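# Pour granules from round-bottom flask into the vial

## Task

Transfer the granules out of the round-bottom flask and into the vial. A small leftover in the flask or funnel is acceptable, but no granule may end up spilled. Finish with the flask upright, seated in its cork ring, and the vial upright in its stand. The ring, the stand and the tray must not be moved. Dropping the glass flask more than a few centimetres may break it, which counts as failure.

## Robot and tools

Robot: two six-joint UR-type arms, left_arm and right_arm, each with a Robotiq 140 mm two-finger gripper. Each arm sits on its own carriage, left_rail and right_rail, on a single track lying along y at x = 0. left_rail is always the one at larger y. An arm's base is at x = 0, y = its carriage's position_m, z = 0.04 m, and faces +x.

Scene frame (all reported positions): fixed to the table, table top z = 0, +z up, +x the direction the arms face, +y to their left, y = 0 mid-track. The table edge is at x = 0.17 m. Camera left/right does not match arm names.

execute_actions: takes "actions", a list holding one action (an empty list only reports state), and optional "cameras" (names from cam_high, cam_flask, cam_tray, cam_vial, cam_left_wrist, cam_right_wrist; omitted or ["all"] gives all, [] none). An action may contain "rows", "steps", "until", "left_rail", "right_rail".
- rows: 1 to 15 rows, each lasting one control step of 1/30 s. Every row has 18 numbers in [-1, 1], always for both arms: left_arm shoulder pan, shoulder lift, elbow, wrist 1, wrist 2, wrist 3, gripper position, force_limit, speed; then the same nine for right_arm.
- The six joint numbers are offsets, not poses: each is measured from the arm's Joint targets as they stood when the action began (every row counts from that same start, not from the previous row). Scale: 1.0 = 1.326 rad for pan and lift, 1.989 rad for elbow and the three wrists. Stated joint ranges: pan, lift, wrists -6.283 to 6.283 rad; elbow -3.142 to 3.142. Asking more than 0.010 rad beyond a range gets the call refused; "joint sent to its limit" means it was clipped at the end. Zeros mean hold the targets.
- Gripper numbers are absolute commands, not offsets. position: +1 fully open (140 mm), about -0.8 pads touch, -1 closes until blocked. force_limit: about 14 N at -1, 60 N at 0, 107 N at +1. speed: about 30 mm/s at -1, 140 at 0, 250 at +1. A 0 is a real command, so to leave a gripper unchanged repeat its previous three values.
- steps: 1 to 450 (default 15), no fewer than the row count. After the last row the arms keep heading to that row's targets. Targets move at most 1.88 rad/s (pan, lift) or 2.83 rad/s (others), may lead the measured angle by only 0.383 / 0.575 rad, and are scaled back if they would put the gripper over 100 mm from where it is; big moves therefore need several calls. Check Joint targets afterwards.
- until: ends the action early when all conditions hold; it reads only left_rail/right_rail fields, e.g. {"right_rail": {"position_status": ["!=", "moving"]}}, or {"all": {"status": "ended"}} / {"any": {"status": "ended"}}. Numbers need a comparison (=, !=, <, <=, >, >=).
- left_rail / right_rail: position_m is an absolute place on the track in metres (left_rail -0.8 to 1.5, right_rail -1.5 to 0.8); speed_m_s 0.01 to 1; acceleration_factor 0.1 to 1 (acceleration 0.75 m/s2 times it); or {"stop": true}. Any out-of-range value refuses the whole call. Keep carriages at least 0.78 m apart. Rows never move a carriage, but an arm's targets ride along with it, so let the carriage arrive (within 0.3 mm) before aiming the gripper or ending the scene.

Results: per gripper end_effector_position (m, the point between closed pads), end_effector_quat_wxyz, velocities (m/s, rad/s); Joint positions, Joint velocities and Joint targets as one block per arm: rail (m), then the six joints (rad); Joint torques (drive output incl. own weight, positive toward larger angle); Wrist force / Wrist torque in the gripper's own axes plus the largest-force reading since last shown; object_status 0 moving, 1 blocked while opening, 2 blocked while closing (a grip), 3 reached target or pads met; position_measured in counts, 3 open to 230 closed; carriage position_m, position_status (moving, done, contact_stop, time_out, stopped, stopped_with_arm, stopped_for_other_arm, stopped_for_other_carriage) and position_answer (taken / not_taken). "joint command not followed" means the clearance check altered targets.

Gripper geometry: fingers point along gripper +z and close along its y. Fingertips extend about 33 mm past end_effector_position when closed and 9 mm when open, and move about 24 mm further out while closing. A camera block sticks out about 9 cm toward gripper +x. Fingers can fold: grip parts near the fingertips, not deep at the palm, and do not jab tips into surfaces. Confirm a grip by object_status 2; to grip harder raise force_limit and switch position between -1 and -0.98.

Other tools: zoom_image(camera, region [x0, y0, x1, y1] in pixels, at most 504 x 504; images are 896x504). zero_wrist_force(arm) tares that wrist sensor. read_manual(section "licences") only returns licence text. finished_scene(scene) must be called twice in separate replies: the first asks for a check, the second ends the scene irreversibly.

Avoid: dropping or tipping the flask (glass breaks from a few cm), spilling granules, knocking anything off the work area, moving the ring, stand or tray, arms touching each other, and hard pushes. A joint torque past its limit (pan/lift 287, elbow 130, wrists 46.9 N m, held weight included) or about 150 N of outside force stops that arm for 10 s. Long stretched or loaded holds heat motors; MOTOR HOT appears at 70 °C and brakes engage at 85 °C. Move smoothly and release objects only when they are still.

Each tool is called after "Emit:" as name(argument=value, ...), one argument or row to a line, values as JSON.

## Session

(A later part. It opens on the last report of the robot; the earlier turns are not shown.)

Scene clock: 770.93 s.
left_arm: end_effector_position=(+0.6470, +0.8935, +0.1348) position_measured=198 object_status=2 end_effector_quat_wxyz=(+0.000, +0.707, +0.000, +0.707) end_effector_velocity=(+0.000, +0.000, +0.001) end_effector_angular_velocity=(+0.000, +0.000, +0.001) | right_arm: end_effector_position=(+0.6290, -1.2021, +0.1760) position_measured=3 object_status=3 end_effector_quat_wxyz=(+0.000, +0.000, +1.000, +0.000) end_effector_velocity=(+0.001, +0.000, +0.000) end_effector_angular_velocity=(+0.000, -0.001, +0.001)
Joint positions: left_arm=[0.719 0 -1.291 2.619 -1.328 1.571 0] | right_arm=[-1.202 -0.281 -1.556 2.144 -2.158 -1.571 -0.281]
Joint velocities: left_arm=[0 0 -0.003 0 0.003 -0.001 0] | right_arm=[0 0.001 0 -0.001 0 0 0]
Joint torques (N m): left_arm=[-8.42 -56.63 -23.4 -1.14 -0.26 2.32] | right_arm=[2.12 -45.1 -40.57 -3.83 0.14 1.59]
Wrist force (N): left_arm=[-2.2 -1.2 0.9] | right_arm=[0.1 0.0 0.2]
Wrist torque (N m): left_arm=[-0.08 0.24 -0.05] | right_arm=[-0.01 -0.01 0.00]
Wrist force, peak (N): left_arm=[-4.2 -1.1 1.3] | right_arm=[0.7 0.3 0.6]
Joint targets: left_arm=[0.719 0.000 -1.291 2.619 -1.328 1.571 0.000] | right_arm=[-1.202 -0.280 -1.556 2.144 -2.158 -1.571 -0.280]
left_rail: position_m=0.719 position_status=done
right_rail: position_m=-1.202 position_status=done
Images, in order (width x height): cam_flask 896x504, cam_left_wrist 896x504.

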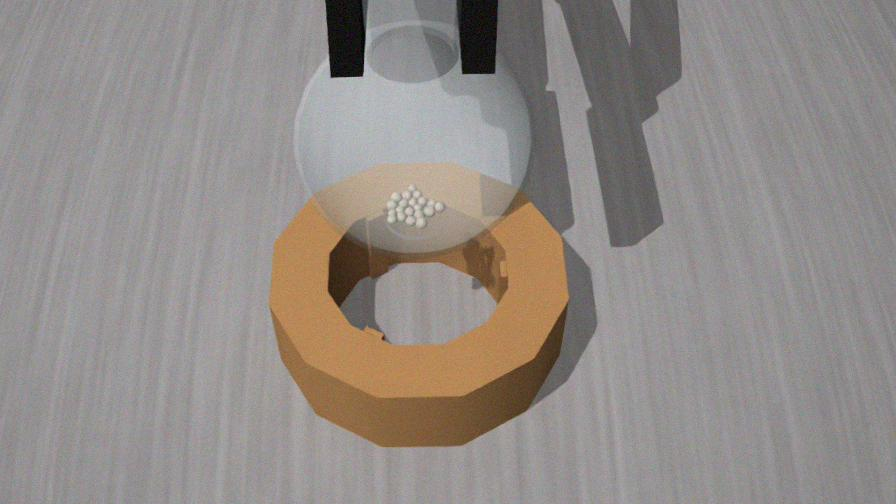

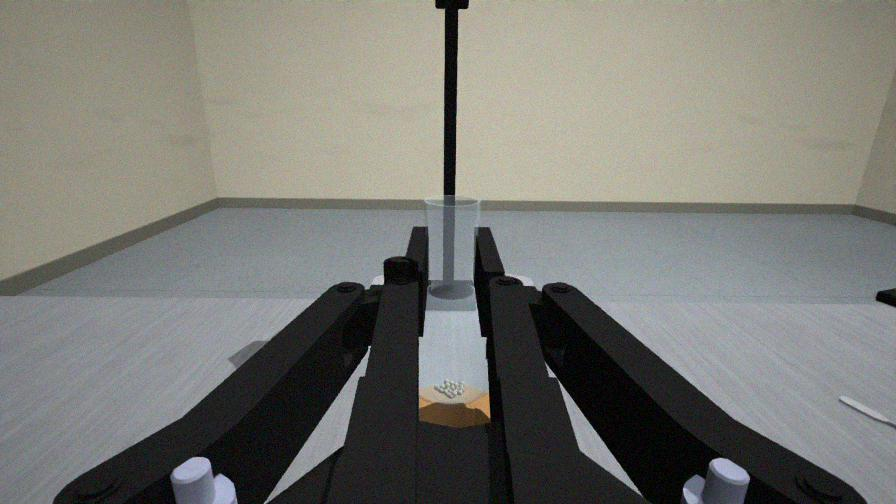

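Emit:
execute_actions(
  actions=[
    {"left_rail": {"position_m": 0.088}, "rows": [[0,-0.00013,0.00003,0.00017,0,-0.001,-1,-0.4,-0.9,0,0,0,0,0,0,1,1,1],[0,-0.00094,0.00023,0.00124,0,-0.005,-1,-0.4,-0.9,0,0,0,0,0,0,1,1,1],[0,-0.00284,0.00069,0.00375,0,-0.013,-1,-0.4,-0.9,0,0,0,0,0,0,1,1,1],[0,-0.00599,0.00144,0.00789,0,-0.025,-1,-0.4,-0.9,0,0,0,0,0,0,1,1,1],[0,-0.01031,0.00249,0.01359,0,-0.042,-1,-0.4,-0.9,0,0,0,0,0,0,1,1,1],[0,-0.01558,0.00376,0.02055,0,-0.064,-1,-0.4,-0.9,0,0,0,0,0,0,1,1,1],[0,-0.02149,0.00518,0.02835,0,-0.091,-1,-0.4,-0.9,0,0,0,0,0,0,1,1,1],[0,-0.02761,0.00666,0.03641,0,-0.123,-1,-0.4,-0.9,0,0,0,0,0,0,1,1,1],[0,-0.03352,0.00808,0.04421,0,-0.159,-1,-0.4,-0.9,0,0,0,0,0,0,1,1,1],[0,-0.03879,0.00935,0.05117,0,-0.199,-1,-0.4,-0.9,0,0,0,0,0,0,1,1,1],[0,-0.04311,0.0104,0.05687,0,-0.242,-1,-0.4,-0.9,0,0,0,0,0,0,1,1,1],[0,-0.04626,0.01115,0.06101,0,-0.287,-1,-0.4,-0.9,0,0,0,0,0,0,1,1,1],[0,-0.04816,0.01161,0.06352,0,-0.334,-1,-0.4,-0.9,0,0,0,0,0,0,1,1,1],[0,-0.04897,0.01181,0.06459,0,-0.381,-1,-0.4,-0.9,0,0,0,0,0,0,1,1,1],[0,-0.0491,0.01184,0.06476,0,-1.0,-1,-0.4,-0.9,0,0,0,0,0,0,1,1,1]], "steps": 90, "until": {"any": {"status": "ended"}}},
  ],
  cameras=["cam_left_wrist", "cam_vial", "cam_tray", "cam_high"],
)

Scene clock: 793.93 s.
left_arm: end_effector_position=(+0.6195, +0.2623, +0.1216) position_measured=198 object_status=2 end_effector_quat_wxyz=(+0.566, +0.402, +0.618, +0.368) end_effector_velocity=(+0.000, -0.002, +0.000) end_effector_angular_velocity=(+0.001, +0.000, -0.001) | right_arm: end_effector_position=(+0.6290, -1.2021, +0.1760) position_measured=3 object_status=3 end_effector_quat_wxyz=(+0.000, +0.000, +1.000, +0.000) end_effector_velocity=(+0.002, +0.001, +0.001) end_effector_angular_velocity=(+0.001, -0.003, +0.001)
Joint positions: left_arm=[0.088 0 -1.356 2.643 -1.199 1.571 -1.988] | right_arm=[-1.202 -0.281 -1.556 2.144 -2.158 -1.571 -0.281]
Joint velocities: left_arm=[-0.002 0 0 0 0 0.001 0.001] | right_arm=[0 0.001 0 -0.002 -0.001 0.001 0]
Joint torques (N m): left_arm=[-4.44 -48.19 -6.82 -1.19 -0.85 -2.31] | right_arm=[3.1 -44.59 -41.21 -3.44 -0.06 1.65]
Wrist force (N): left_arm=[-0.6 -0.9 0.3] | right_arm=[0.3 0.1 0.4]
Wrist torque (N m): left_arm=[-0.02 0.06 -0.07] | right_arm=[0.01 -0.05 0.00]
Wrist force, peak (N): left_arm=[-2.8 -3.2 1.7] | right_arm=[-0.1 0.3 0.8]
Joint targets: left_arm=[0.088 0.000 -1.356 2.643 -1.199 1.571 -1.989] | right_arm=[-1.202 -0.280 -1.556 2.144 -2.158 -1.571 -0.280]
left_rail: position_m=0.088 position_status=done
right_rail: position_m=-1.202 position_status=done
Images, in order (width x height): cam_high 896x504, cam_tray 896x504, cam_vial 896x504, cam_left_wrist 896x504.

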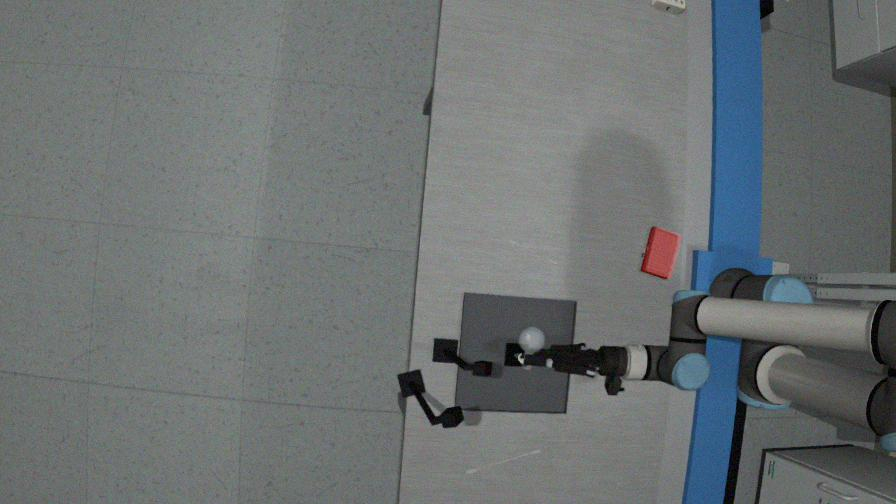

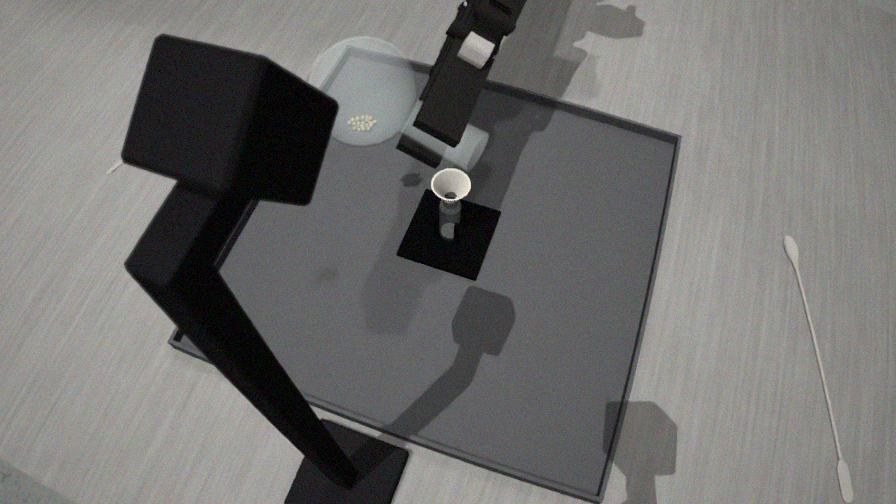

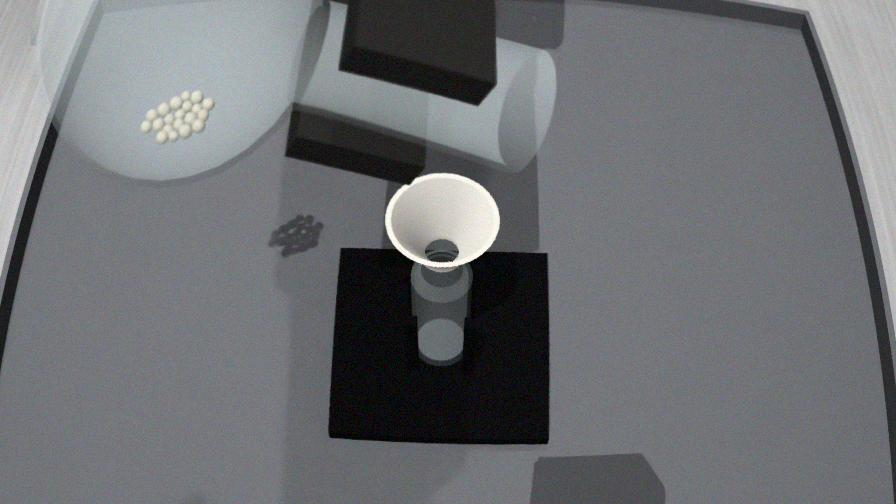

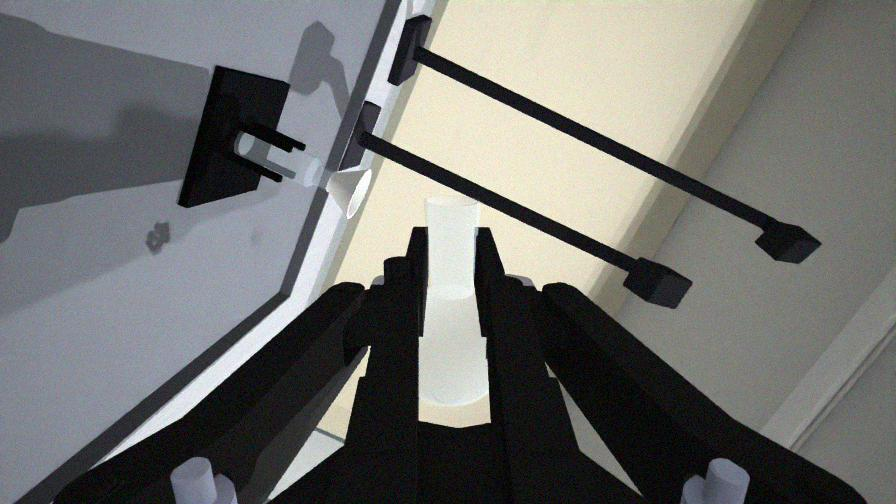

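Emit:
zoom_image(
  camera="cam_left_wrist",
  region=[290, 140, 490, 260],
)

Emit:
zoom_image(
  camera="cam_vial",
  region=[280, 0, 600, 280],
)

Emit:
zoom_image(
  camera="cam_tray",
  region=[380, 60, 540, 260],
)

Emit:
zoom_image(
  camera="cam_high",
  region=[470, 310, 590, 400],
)

Scaled by 2.520 from the camera's 896x504 image, which has a finer 1280x720 frame.

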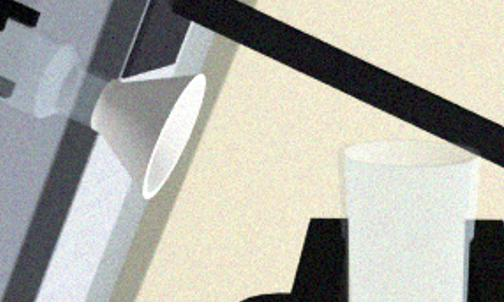

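Scaled by 1.575 from the camera's 896x504 image, which has a finer 1280x720 frame.

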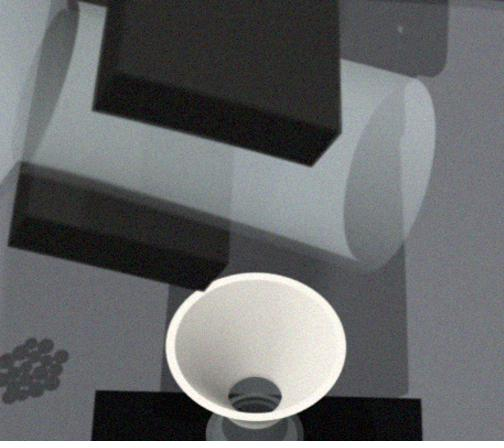

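Scaled by 2.520 from the camera's 896x504 image, which has a finer 1280x720 frame.

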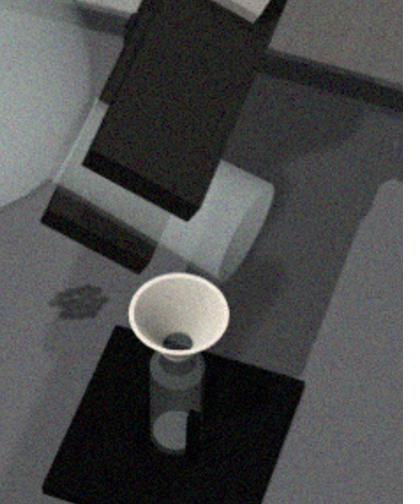

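Scaled by 4.200 from the camera's 896x504 image, which has a finer 1280x720 frame.

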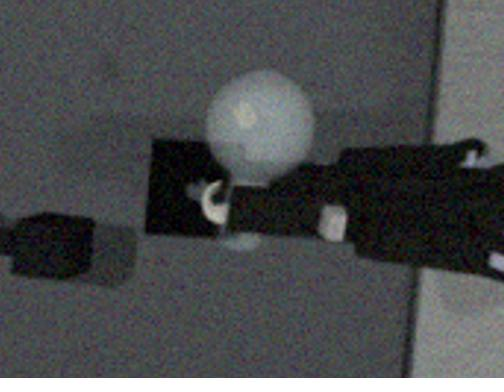

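Emit:
execute_actions(
  actions=[
    {"left_rail": {"position_m": 0.0907}, "rows": [[0,0.0001,0.00001,-0.00007,0,-0.00062,-1,-0.4,-0.9,0,0,0,0,0,0,1,1,1],[0,0.00071,0.00005,-0.00052,0,-0.00439,-1,-0.4,-0.9,0,0,0,0,0,0,1,1,1],[0,0.00215,0.00014,-0.00157,0,-0.01323,-1,-0.4,-0.9,0,0,0,0,0,0,1,1,1],[0,0.00453,0.00029,-0.00331,0,-0.02785,-1,-0.4,-0.9,0,0,0,0,0,0,1,1,1],[0,0.0078,0.0005,-0.0057,0,-0.04796,-1,-0.4,-0.9,0,0,0,0,0,0,1,1,1],[0,0.0118,0.00075,-0.00861,0,-0.07252,-1,-0.4,-0.9,0,0,0,0,0,0,1,1,1],[0,0.01627,0.00103,-0.01188,0,-0.10001,-1,-0.4,-0.9,0,0,0,0,0,0,1,1,1],[0,0.0209,0.00133,-0.01526,0,-0.12848,-1,-0.4,-0.9,0,0,0,0,0,0,1,1,1],[0,0.02537,0.00161,-0.01853,0,-0.15597,-1,-0.4,-0.9,0,0,0,0,0,0,1,1,1],[0,0.02937,0.00186,-0.02144,0,-0.18053,-1,-0.4,-0.9,0,0,0,0,0,0,1,1,1],[0,0.03264,0.00207,-0.02383,0,-0.20064,-1,-0.4,-0.9,0,0,0,0,0,0,1,1,1],[0,0.03502,0.00222,-0.02557,0,-0.21526,-1,-0.4,-0.9,0,0,0,0,0,0,1,1,1],[0,0.03646,0.00231,-0.02662,0,-0.2241,-1,-0.4,-0.9,0,0,0,0,0,0,1,1,1],[0,0.03707,0.00235,-0.02707,0,-0.22787,-1,-0.4,-0.9,0,0,0,0,0,0,1,1,1],[0,0.03717,0.00236,-0.02714,0,-0.22849,-1,-0.4,-0.9,0,0,0,0,0,0,1,1,1]], "steps": 17},
  ],
  cameras=["cam_left_wrist", "cam_vial", "cam_tray", "cam_high"],
)

Emit:
zoom_image(
  camera="cam_left_wrist",
  region=[330, 110, 490, 250],
)

Emit:
zoom_image(
  camera="cam_vial",
  region=[330, 40, 600, 300],
)

Emit:
zoom_image(
  camera="cam_tray",
  region=[380, 100, 520, 260],
)

Emit:
zoom_image(
  camera="cam_high",
  region=[500, 330, 560, 390],
)

Scene clock: 850.33 s.
left_arm: end_effector_position=(+0.6190, +0.2649, +0.1067) position_measured=198 object_status=2 end_effector_quat_wxyz=(+0.635, +0.252, +0.693, +0.231) end_effector_velocity=(+0.000, +0.000, +0.000) end_effector_angular_velocity=(-0.003, -0.001, +0.000) | right_arm: end_effector_position=(+0.6290, -1.2021, +0.1760) position_measured=3 object_status=3 end_effector_quat_wxyz=(+0.000, +0.000, +1.000, +0.000) end_effector_velocity=(+0.001, +0.001, +0.001) end_effector_angular_velocity=(+0.000, -0.001, +0.001)
Joint positions: left_arm=[0.091 0 -1.307 2.648 -1.253 1.571 -2.443] | right_arm=[-1.202 -0.281 -1.556 2.144 -2.158 -1.571 -0.281]
Joint velocities: left_arm=[0 0 0 -0.001 -0.001 0 -0.003] | right_arm=[0 0.001 0 -0.001 0 0.001 0]
Joint torques (N m): left_arm=[7.93 -25.97 -3.19 -4.63 -1.75 -1.9] | right_arm=[2.02 -47.12 -40.97 -3.11 -0.06 2.55]
Wrist force (N): left_arm=[-0.4 -0.1 -0.1] | right_arm=[0.3 0.2 0.1]
Wrist torque (N m): left_arm=[0.06 -0.05 -0.09] | right_arm=[0.03 -0.06 0.00]
Wrist force, peak (N): left_arm=[-1.9 -1.2 0.0] | right_arm=[0.7 0.4 0.2]
Joint targets: left_arm=[0.091 0.000 -1.307 2.648 -1.253 1.571 -2.443] | right_arm=[-1.202 -0.280 -1.556 2.144 -2.158 -1.571 -0.280]
left_rail: position_m=0.091 position_status=done
right_rail: position_m=-1.202 position_status=done
Images, in order (width x height): cam_high 896x504, cam_tray 896x504, cam_vial 896x504, cam_left_wrist 896x504.

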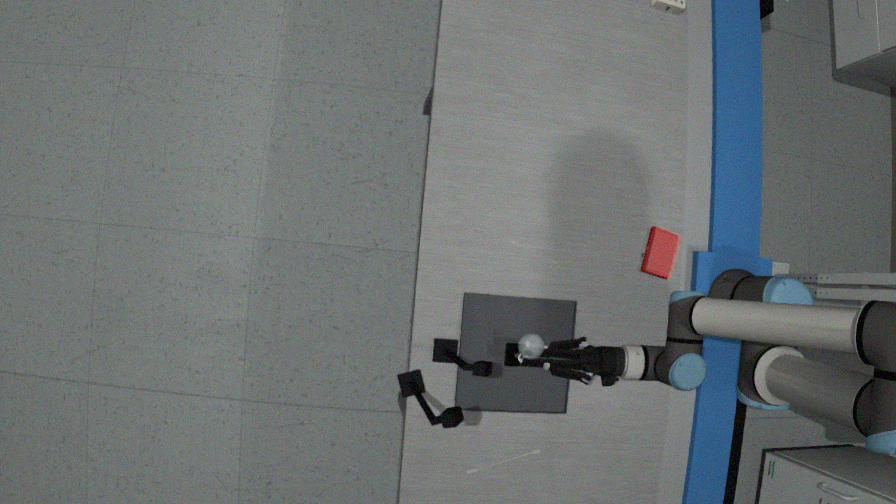

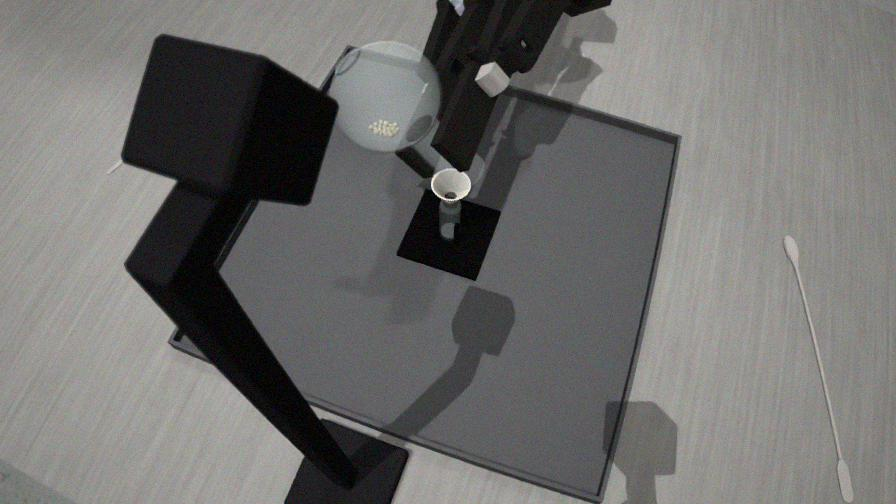

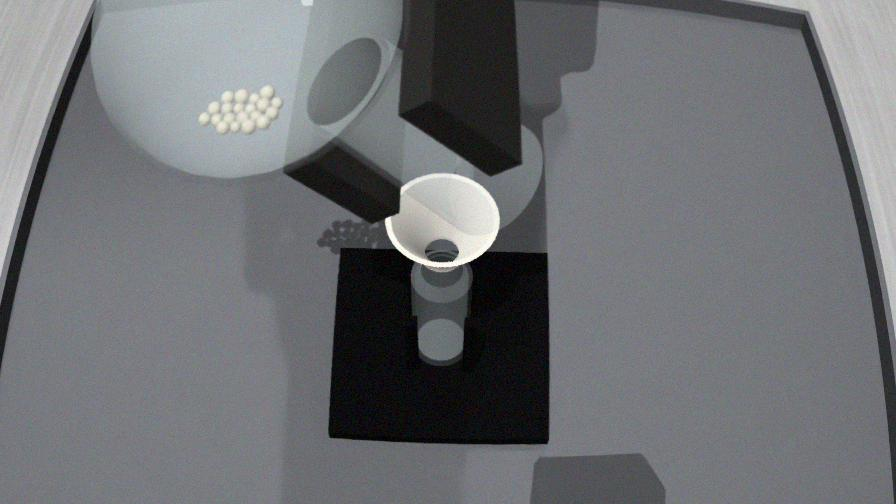

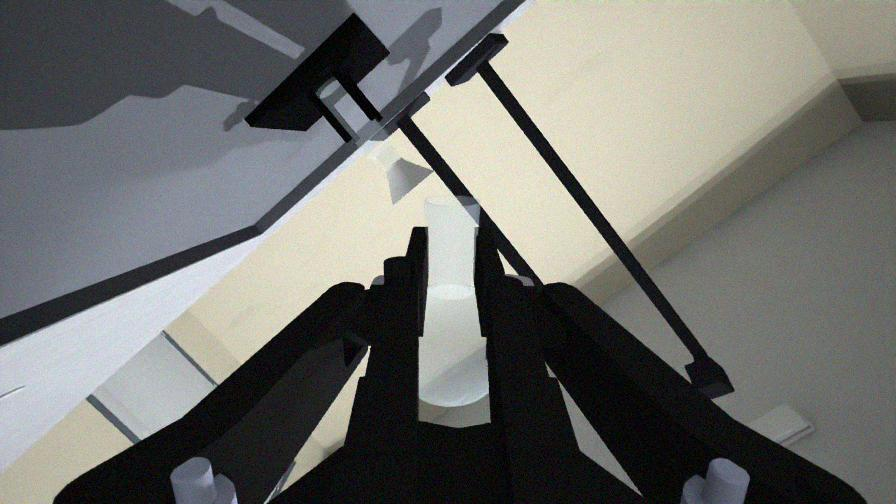

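Scaled by 3.150 from the camera's 896x504 image, which has a finer 1280x720 frame.

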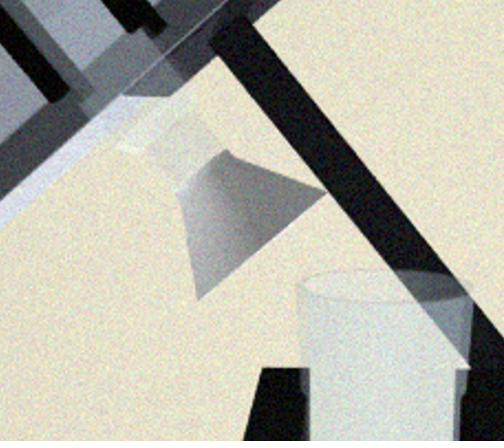

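Scaled by 1.867 from the camera's 896x504 image, which has a finer 1280x720 frame.

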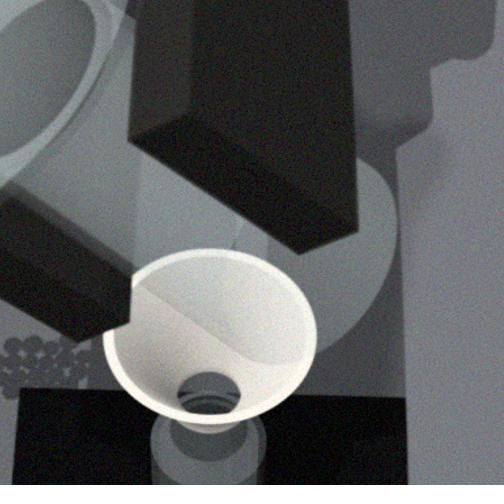

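Scaled by 3.150 from the camera's 896x504 image, which has a finer 1280x720 frame.

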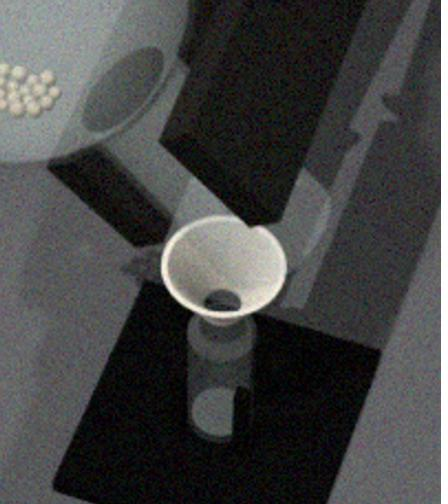

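Scaled by 8.400 from the camera's 896x504 image, which has a finer 1280x720 frame.

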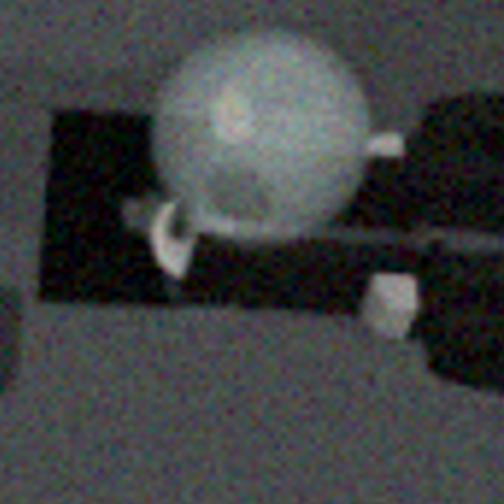

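Emit:
execute_actions(
  actions=[
    {"left_rail": {"position_m": 0.0916}, "rows": [[0,0.00001,0,-0.00001,0,-0.00036,-1,-0.4,-0.9,0,0,0,0,0,0,1,1,1],[0,0.0001,0,-0.00007,0,-0.00253,-1,-0.4,-0.9,0,0,0,0,0,0,1,1,1],[0,0.00029,0.00001,-0.00021,0,-0.00762,-1,-0.4,-0.9,0,0,0,0,0,0,1,1,1],[0,0.00062,0.00003,-0.00044,0,-0.01605,-1,-0.4,-0.9,0,0,0,0,0,0,1,1,1],[0,0.00106,0.00004,-0.00075,0,-0.02763,-1,-0.4,-0.9,0,0,0,0,0,0,1,1,1],[0,0.00161,0.00007,-0.00114,0,-0.04178,-1,-0.4,-0.9,0,0,0,0,0,0,1,1,1],[0,0.00222,0.00009,-0.00157,0,-0.05761,-1,-0.4,-0.9,0,0,0,0,0,0,1,1,1],[0,0.00285,0.00012,-0.00201,0,-0.07401,-1,-0.4,-0.9,0,0,0,0,0,0,1,1,1],[0,0.00346,0.00014,-0.00245,0,-0.08985,-1,-0.4,-0.9,0,0,0,0,0,0,1,1,1],[0,0.004,0.00016,-0.00283,0,-0.104,-1,-0.4,-0.9,0,0,0,0,0,0,1,1,1],[0,0.00445,0.00018,-0.00315,0,-0.11558,-1,-0.4,-0.9,0,0,0,0,0,0,1,1,1],[0,0.00477,0.0002,-0.00337,0,-0.124,-1,-0.4,-0.9,0,0,0,0,0,0,1,1,1],[0,0.00497,0.0002,-0.00351,0,-0.1291,-1,-0.4,-0.9,0,0,0,0,0,0,1,1,1],[0,0.00505,0.00021,-0.00357,0,-0.13127,-1,-0.4,-0.9,0,0,0,0,0,0,1,1,1],[0,0.00506,0.00021,-0.00358,0,-0.13162,-1,-0.4,-0.9,0,0,0,0,0,0,1,1,1]], "steps": 17},
  ],
  cameras=["cam_vial", "cam_tray"],
)

Emit:
execute_actions(
  actions=[],
  cameras=["cam_vial", "cam_tray", "cam_left_wrist"],
)

Scene clock: 928.60 s.
left_arm: end_effector_position=(+0.6190, +0.2658, +0.1046) position_measured=198 object_status=2 end_effector_quat_wxyz=(+0.659, +0.160, +0.720, +0.147) end_effector_velocity=(+0.000, +0.000, +0.000) end_effector_angular_velocity=(-0.002, +0.001, -0.001) | right_arm: end_effector_position=(+0.6290, -1.2021, +0.1760) position_measured=3 object_status=3 end_effector_quat_wxyz=(+0.000, +0.000, +1.000, +0.000) end_effector_velocity=(+0.000, +0.001, +0.000) end_effector_angular_velocity=(+0.001, +0.000, +0.002)
Joint positions: left_arm=[0.092 0 -1.3 2.648 -1.26 1.571 -2.704] | right_arm=[-1.202 -0.281 -1.556 2.144 -2.158 -1.571 -0.281]
Joint velocities: left_arm=[0 0 0 0.001 0 0.001 -0.001] | right_arm=[0 0.001 0 0.001 0 0.001 0]
Joint torques (N m): left_arm=[7.64 -25.35 -3.44 -4.45 -1.45 -2.49] | right_arm=[0.47 -44.79 -39.77 -3.23 -0.85 2.88]
Wrist force (N): left_arm=[-0.3 -0.7 -0.2] | right_arm=[0.2 0.4 0.1]
Wrist torque (N m): left_arm=[-0.11 -0.09 -0.08] | right_arm=[0.08 -0.04 0.00]
Wrist force, peak (N): left_arm=[0.0 -1.2 0.2] | right_arm=[0.5 0.7 0.0]
Joint targets: left_arm=[0.092 0.000 -1.300 2.648 -1.260 1.571 -2.705] | right_arm=[-1.202 -0.280 -1.556 2.144 -2.158 -1.571 -0.280]
left_rail: position_m=0.092 position_status=done
right_rail: position_m=-1.202 position_status=done
Images, in order (width x height): cam_tray 896x504, cam_vial 896x504.

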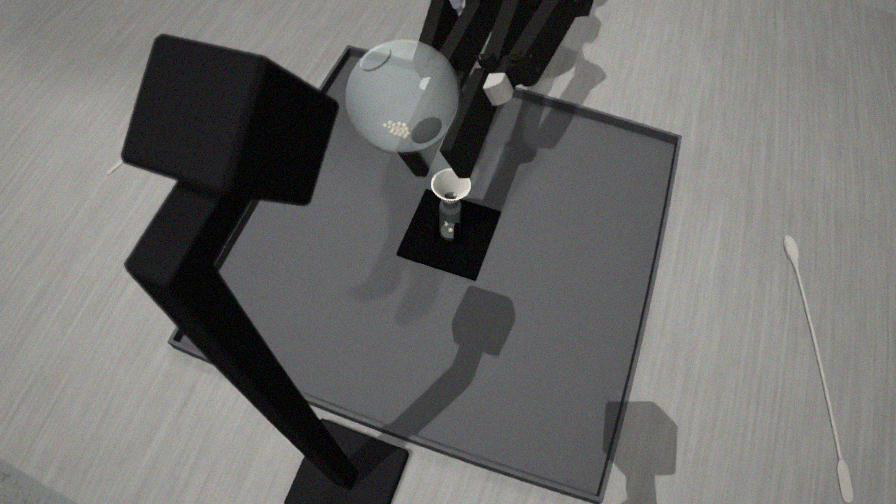

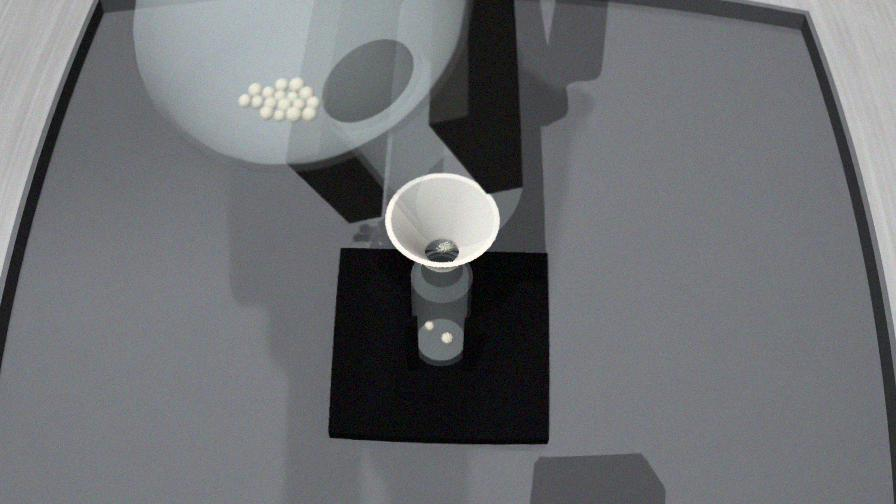

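Scene clock: 937.00 s.
left_arm: end_effector_position=(+0.6190, +0.2658, +0.1046) position_measured=198 object_status=2 end_effector_quat_wxyz=(+0.659, +0.160, +0.720, +0.146) end_effector_velocity=(+0.000, +0.001, +0.000) end_effector_angular_velocity=(-0.001, +0.000, +0.001) | right_arm: end_effector_position=(+0.6290, -1.2021, +0.1760) position_measured=3 object_status=3 end_effector_quat_wxyz=(+0.000, +0.000, +1.000, +0.000) end_effector_velocity=(+0.000, +0.001, +0.001) end_effector_angular_velocity=(+0.000, -0.002, +0.002)
Joint positions: left_arm=[0.092 0 -1.3 2.648 -1.26 1.571 -2.705] | right_arm=[-1.202 -0.281 -1.556 2.144 -2.158 -1.571 -0.281]
Joint velocities: left_arm=[0 0.001 0 0 0 0 -0.001] | right_arm=[0 0.001 -0.002 -0.001 0 0.001 -0.001]
Joint torques (N m): left_arm=[8.33 -26.71 -20.62 -2.2 -1.48 -1.99] | right_arm=[3.22 -47.19 -39.7 -3.35 -1.03 2.42]
Wrist force (N): left_arm=[0.1 -0.3 -0.6] | right_arm=[0.5 0.2 0.3]
Wrist torque (N m): left_arm=[-0.03 -0.20 -0.08] | right_arm=[0.03 -0.11 0.00]
Wrist force, peak (N): left_arm=[0.5 -1.2 -0.5] | right_arm=[0.6 0.4 0.2]
Joint targets: left_arm=[0.092 0.000 -1.300 2.648 -1.260 1.571 -2.705] | right_arm=[-1.202 -0.280 -1.556 2.144 -2.158 -1.571 -0.280]
Tool commands: left_gripper/position=-1.0 left_gripper/force_limit=-0.4 left_gripper/speed=-0.9 right_gripper/position=+1.0 right_gripper/force_limit=+1.0 right_gripper/speed=+1.0
left_rail: position_m=0.092 position_status=done
right_rail: position_m=-1.202 position_status=done
Images, in order (width x height): cam_tray 896x504, cam_vial 896x504, cam_left_wrist 896x504.

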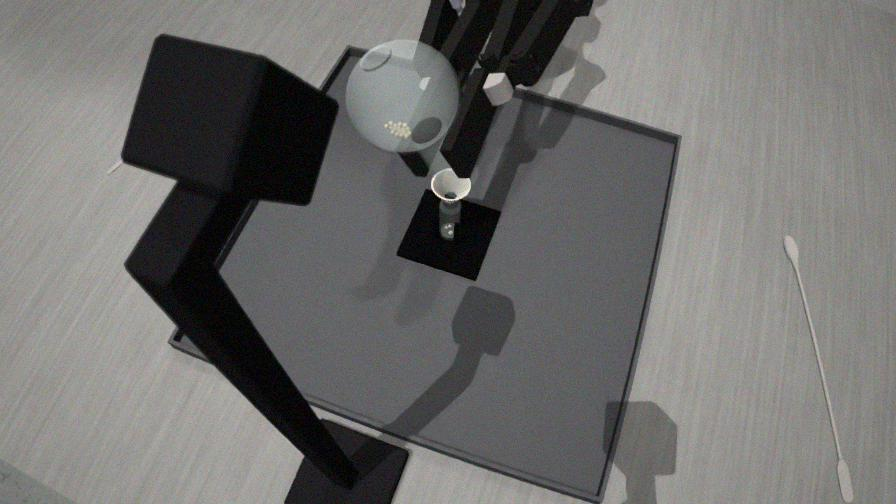

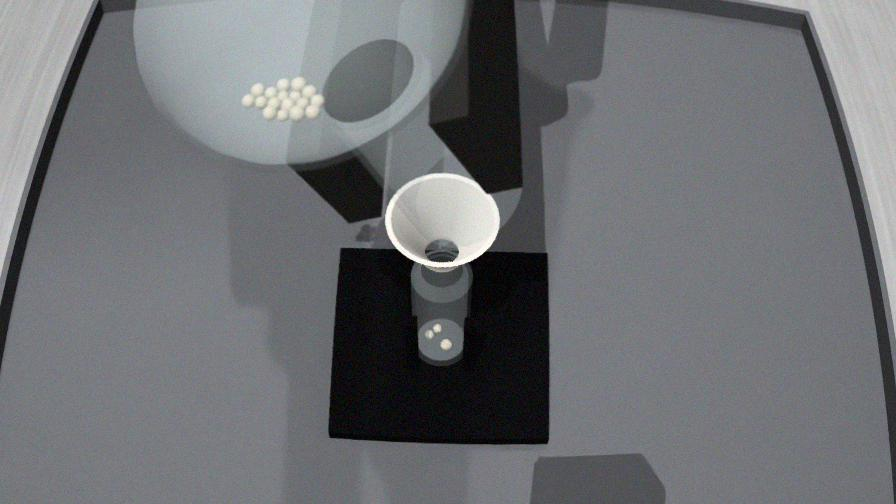

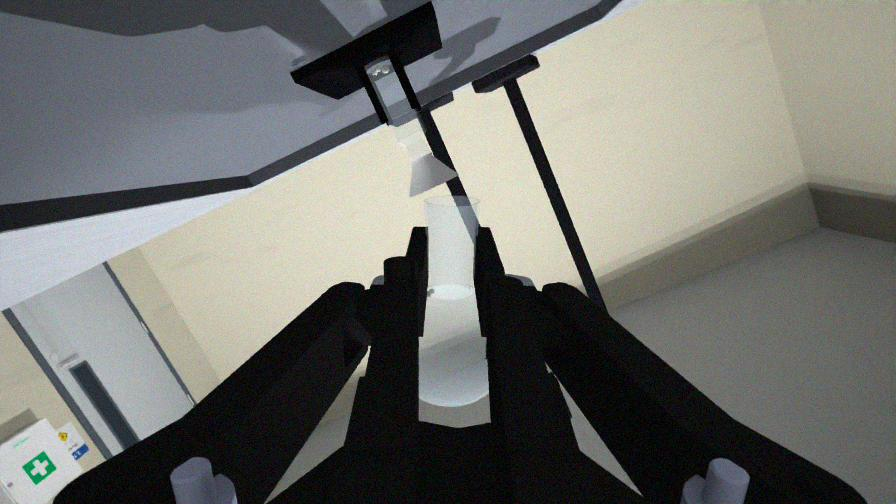

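Emit:
execute_actions(
  actions=[
    {"left_rail": {"position_m": 0.0926}, "rows": [[0,0,0,0,0,-0.00049,-1,-0.4,-0.9,0,0,0,0,0,0,1,1,1],[0,0,0,0,0,-0.00318,-1,-0.4,-0.9,0,0,0,0,0,0,1,1,1],[0,0,0,0,0,-0.00845,-1,-0.4,-0.9,0,0,0,0,0,0,1,1,1],[0,0,0,0,0,-0.01536,-1,-0.4,-0.9,0,0,0,0,0,0,1,1,1],[0,0,0,0,0,-0.02227,-1,-0.4,-0.9,0,0,0,0,0,0,1,1,1],[0,0,0,0,0,-0.02754,-1,-0.4,-0.9,0,0,0,0,0,0,1,1,1],[0,0,0,0,0,-0.03023,-1,-0.4,-0.9,0,0,0,0,0,0,1,1,1],[0,0,0,0,0,-0.03072,-1,-0.4,-0.9,0,0,0,0,0,0,1,1,1]], "steps": 9},
  ],
  cameras=["cam_vial"],
)

Emit:
execute_actions(
  actions=[],
  cameras=["cam_vial", "cam_tray"],
)

Scene clock: 963.03 s.
left_arm: end_effector_position=(+0.6190, +0.2668, +0.1046) position_measured=198 object_status=2 end_effector_quat_wxyz=(+0.664, +0.138, +0.724, +0.126) end_effector_velocity=(+0.000, +0.000, +0.000) end_effector_angular_velocity=(-0.002, -0.001, +0.001) | right_arm: end_effector_position=(+0.6290, -1.2021, +0.1760) position_measured=3 object_status=3 end_effector_quat_wxyz=(+0.000, +0.000, +1.000, +0.000) end_effector_velocity=(+0.000, -0.002, +0.001) end_effector_angular_velocity=(-0.001, -0.001, -0.002)
Joint positions: left_arm=[0.093 0 -1.3 2.648 -1.26 1.571 -2.765] | right_arm=[-1.202 -0.281 -1.556 2.144 -2.158 -1.571 -0.28]
Joint velocities: left_arm=[0 0.001 0 0 0 0 -0.002] | right_arm=[0 -0.002 0 -0.001 0 -0.001 0]
Joint torques (N m): left_arm=[7.58 -30.57 -17.51 -1.9 -1.31 -2.09] | right_arm=[3.38 -43.31 -39.44 -3.18 -0.84 2.58]
Wrist force (N): left_arm=[-0.4 -0.5 -0.6] | right_arm=[0.1 0.2 0.0]
Wrist torque (N m): left_arm=[-0.11 -0.07 -0.11] | right_arm=[0.03 -0.01 0.01]
Wrist force, peak (N): left_arm=[-0.3 -1.1 -0.5] | right_arm=[0.7 0.3 0.4]
Joint targets: left_arm=[0.093 0.000 -1.300 2.648 -1.260 1.571 -2.766] | right_arm=[-1.202 -0.280 -1.556 2.144 -2.158 -1.571 -0.280]
left_rail: position_m=0.093 position_status=done
right_rail: position_m=-1.202 position_status=done
Images, in order (width x height): cam_vial 896x504.

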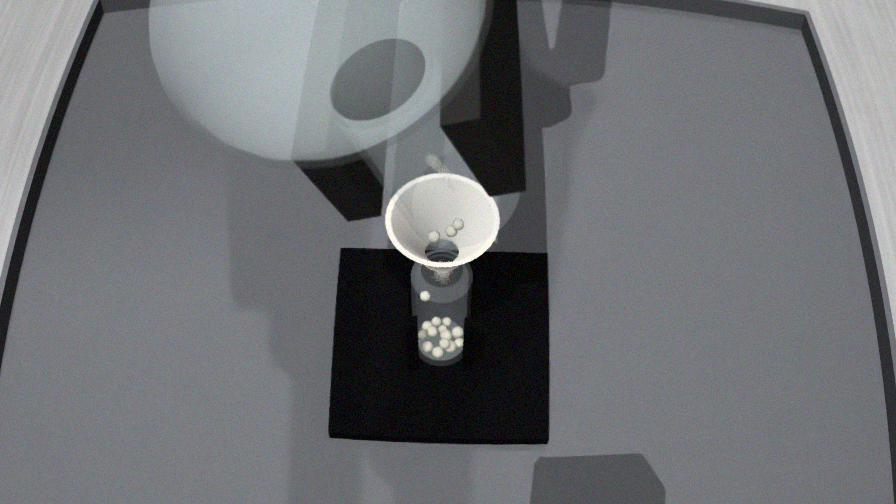

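Scene clock: 963.03 s.
left_arm: end_effector_position=(+0.6190, +0.2668, +0.1046) position_measured=198 object_status=2 end_effector_quat_wxyz=(+0.664, +0.138, +0.724, +0.126) end_effector_velocity=(+0.000, +0.000, +0.000) end_effector_angular_velocity=(-0.002, -0.001, +0.001) | right_arm: end_effector_position=(+0.6290, -1.2021, +0.1760) position_measured=3 object_status=3 end_effector_quat_wxyz=(+0.000, +0.000, +1.000, +0.000) end_effector_velocity=(+0.000, -0.002, +0.001) end_effector_angular_velocity=(-0.001, -0.001, -0.002)
Joint positions: left_arm=[0.093 0 -1.3 2.648 -1.26 1.571 -2.765] | right_arm=[-1.202 -0.281 -1.556 2.144 -2.158 -1.571 -0.28]
Joint velocities: left_arm=[0 0.001 0 0 0 0 -0.002] | right_arm=[0 -0.002 0 -0.001 0 -0.001 0]
Joint torques (N m): left_arm=[7.58 -30.57 -17.51 -1.9 -1.31 -2.09] | right_arm=[3.38 -43.31 -39.44 -3.18 -0.84 2.58]
Wrist force (N): left_arm=[-0.4 -0.5 -0.6] | right_arm=[0.1 0.2 0.0]
Wrist torque (N m): left_arm=[-0.11 -0.07 -0.11] | right_arm=[0.03 -0.01 0.01]
Wrist force, peak (N): left_arm=[-0.4 -0.5 -0.6] | right_arm=[0.1 0.2 0.0]
Joint targets: left_arm=[0.093 0.000 -1.300 2.648 -1.260 1.571 -2.766] | right_arm=[-1.202 -0.280 -1.556 2.144 -2.158 -1.571 -0.280]
Tool commands: left_gripper/position=-1.0 left_gripper/force_limit=-0.4 left_gripper/speed=-0.9 right_gripper/position=+1.0 right_gripper/force_limit=+1.0 right_gripper/speed=+1.0
left_rail: position_m=0.093 position_status=done
right_rail: position_m=-1.202 position_status=done
Images, in order (width x height): cam_tray 896x504, cam_vial 896x504.

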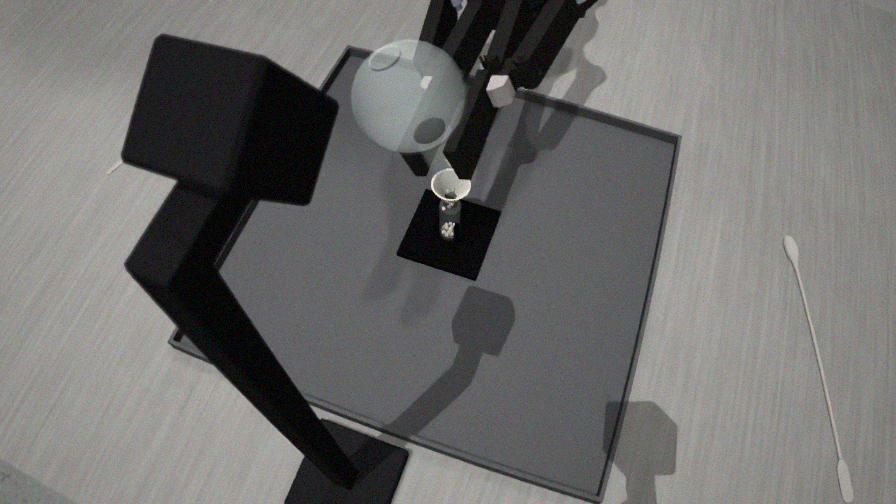

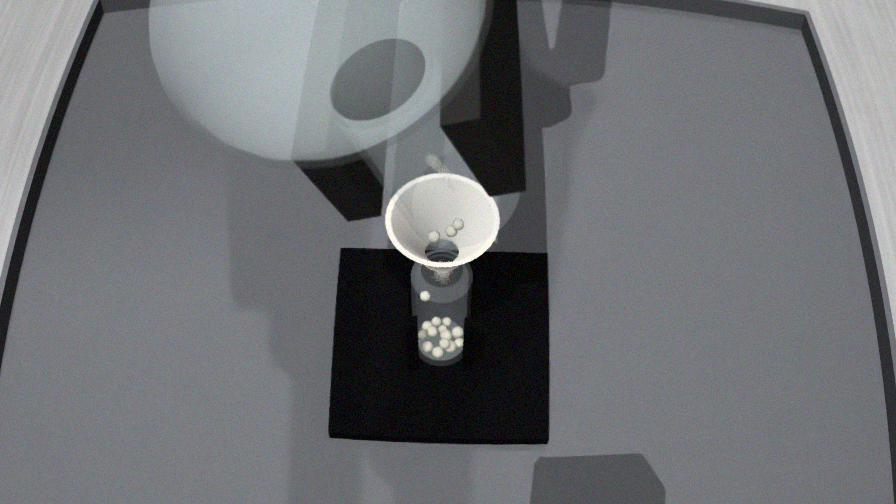

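Emit:
execute_actions(
  actions=[],
  cameras=["cam_vial", "cam_tray", "cam_left_wrist"],
)

Emit:
zoom_image(
  camera="cam_vial",
  region=[280, 0, 600, 380],
)

Emit:
zoom_image(
  camera="cam_tray",
  region=[340, 20, 540, 290],
)

Emit:
zoom_image(
  camera="cam_left_wrist",
  region=[300, 20, 560, 450],
)

Scene clock: 969.20 s.
left_arm: end_effector_position=(+0.6190, +0.2668, +0.1046) position_measured=198 object_status=2 end_effector_quat_wxyz=(+0.664, +0.138, +0.724, +0.126) end_effector_velocity=(+0.000, +0.001, +0.000) end_effector_angular_velocity=(+0.002, +0.000, +0.002) | right_arm: end_effector_position=(+0.6290, -1.2021, +0.1760) position_measured=3 object_status=3 end_effector_quat_wxyz=(+0.000, +0.000, +1.000, +0.000) end_effector_velocity=(-0.001, +0.000, +0.000) end_effector_angular_velocity=(+0.000, +0.000, +0.001)
Joint positions: left_arm=[0.093 0 -1.3 2.648 -1.26 1.571 -2.766] | right_arm=[-1.202 -0.281 -1.556 2.144 -2.158 -1.571 -0.28]
Joint velocities: left_arm=[0 0.001 0 0 0 -0.001 0.001] | right_arm=[0 0.001 -0.002 0.001 0.001 0 0]
Joint torques (N m): left_arm=[7.9 -31.19 -17.8 -1.96 -1.35 -2.01] | right_arm=[4.45 -43.34 -38.96 -3.74 -1.01 2.65]
Wrist force (N): left_arm=[-0.4 -0.3 -0.1] | right_arm=[0.4 0.2 0.3]
Wrist torque (N m): left_arm=[-0.06 -0.07 -0.12] | right_arm=[0.05 -0.08 0.00]
Wrist force, peak (N): left_arm=[-0.3 -0.8 -0.5] | right_arm=[-0.1 0.6 0.4]
Joint targets: left_arm=[0.093 0.000 -1.300 2.648 -1.260 1.571 -2.766] | right_arm=[-1.202 -0.280 -1.556 2.144 -2.158 -1.571 -0.280]
Tool commands: left_gripper/position=-1.0 left_gripper/force_limit=-0.4 left_gripper/speed=-0.9 right_gripper/position=+1.0 right_gripper/force_limit=+1.0 right_gripper/speed=+1.0
left_rail: position_m=0.093 position_status=done
right_rail: position_m=-1.202 position_status=done
Images, in order (width x height): cam_tray 896x504, cam_vial 896x504, cam_left_wrist 896x504.

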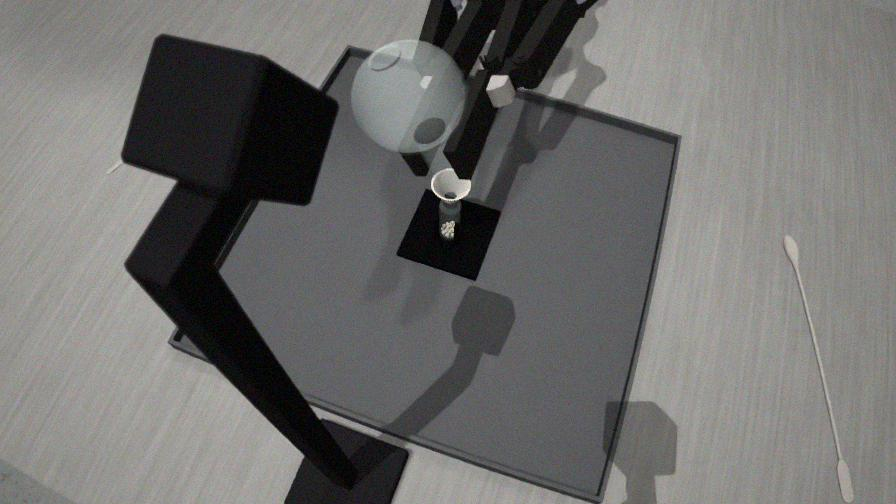

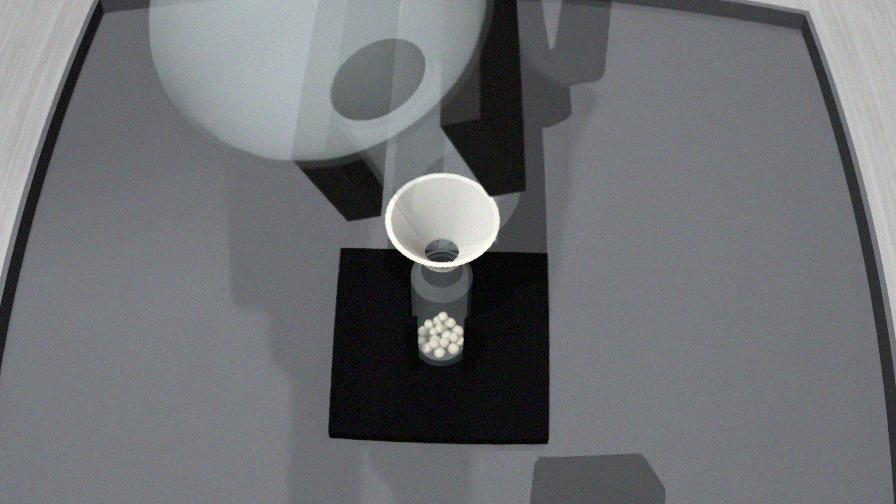

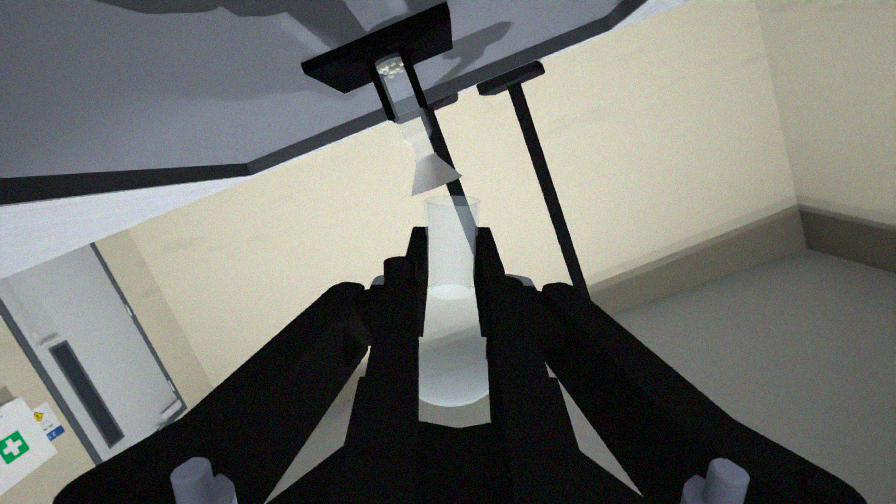

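Scaled by 1.326 from the camera's 896x504 image, which has a finer 1280x720 frame.

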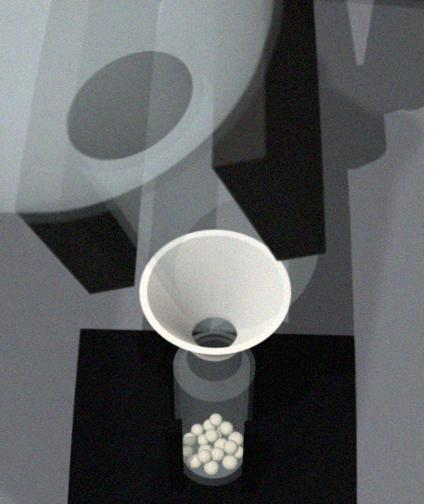

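Scaled by 1.867 from the camera's 896x504 image, which has a finer 1280x720 frame.

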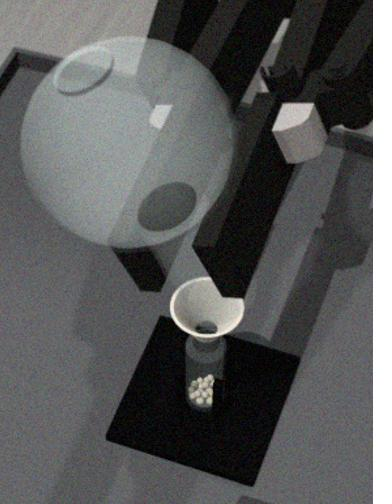

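Scaled by 1.172 from the camera's 896x504 image, which has a finer 1280x720 frame.

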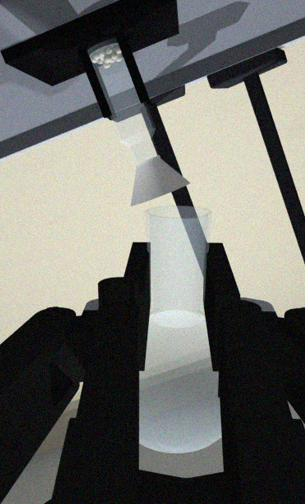

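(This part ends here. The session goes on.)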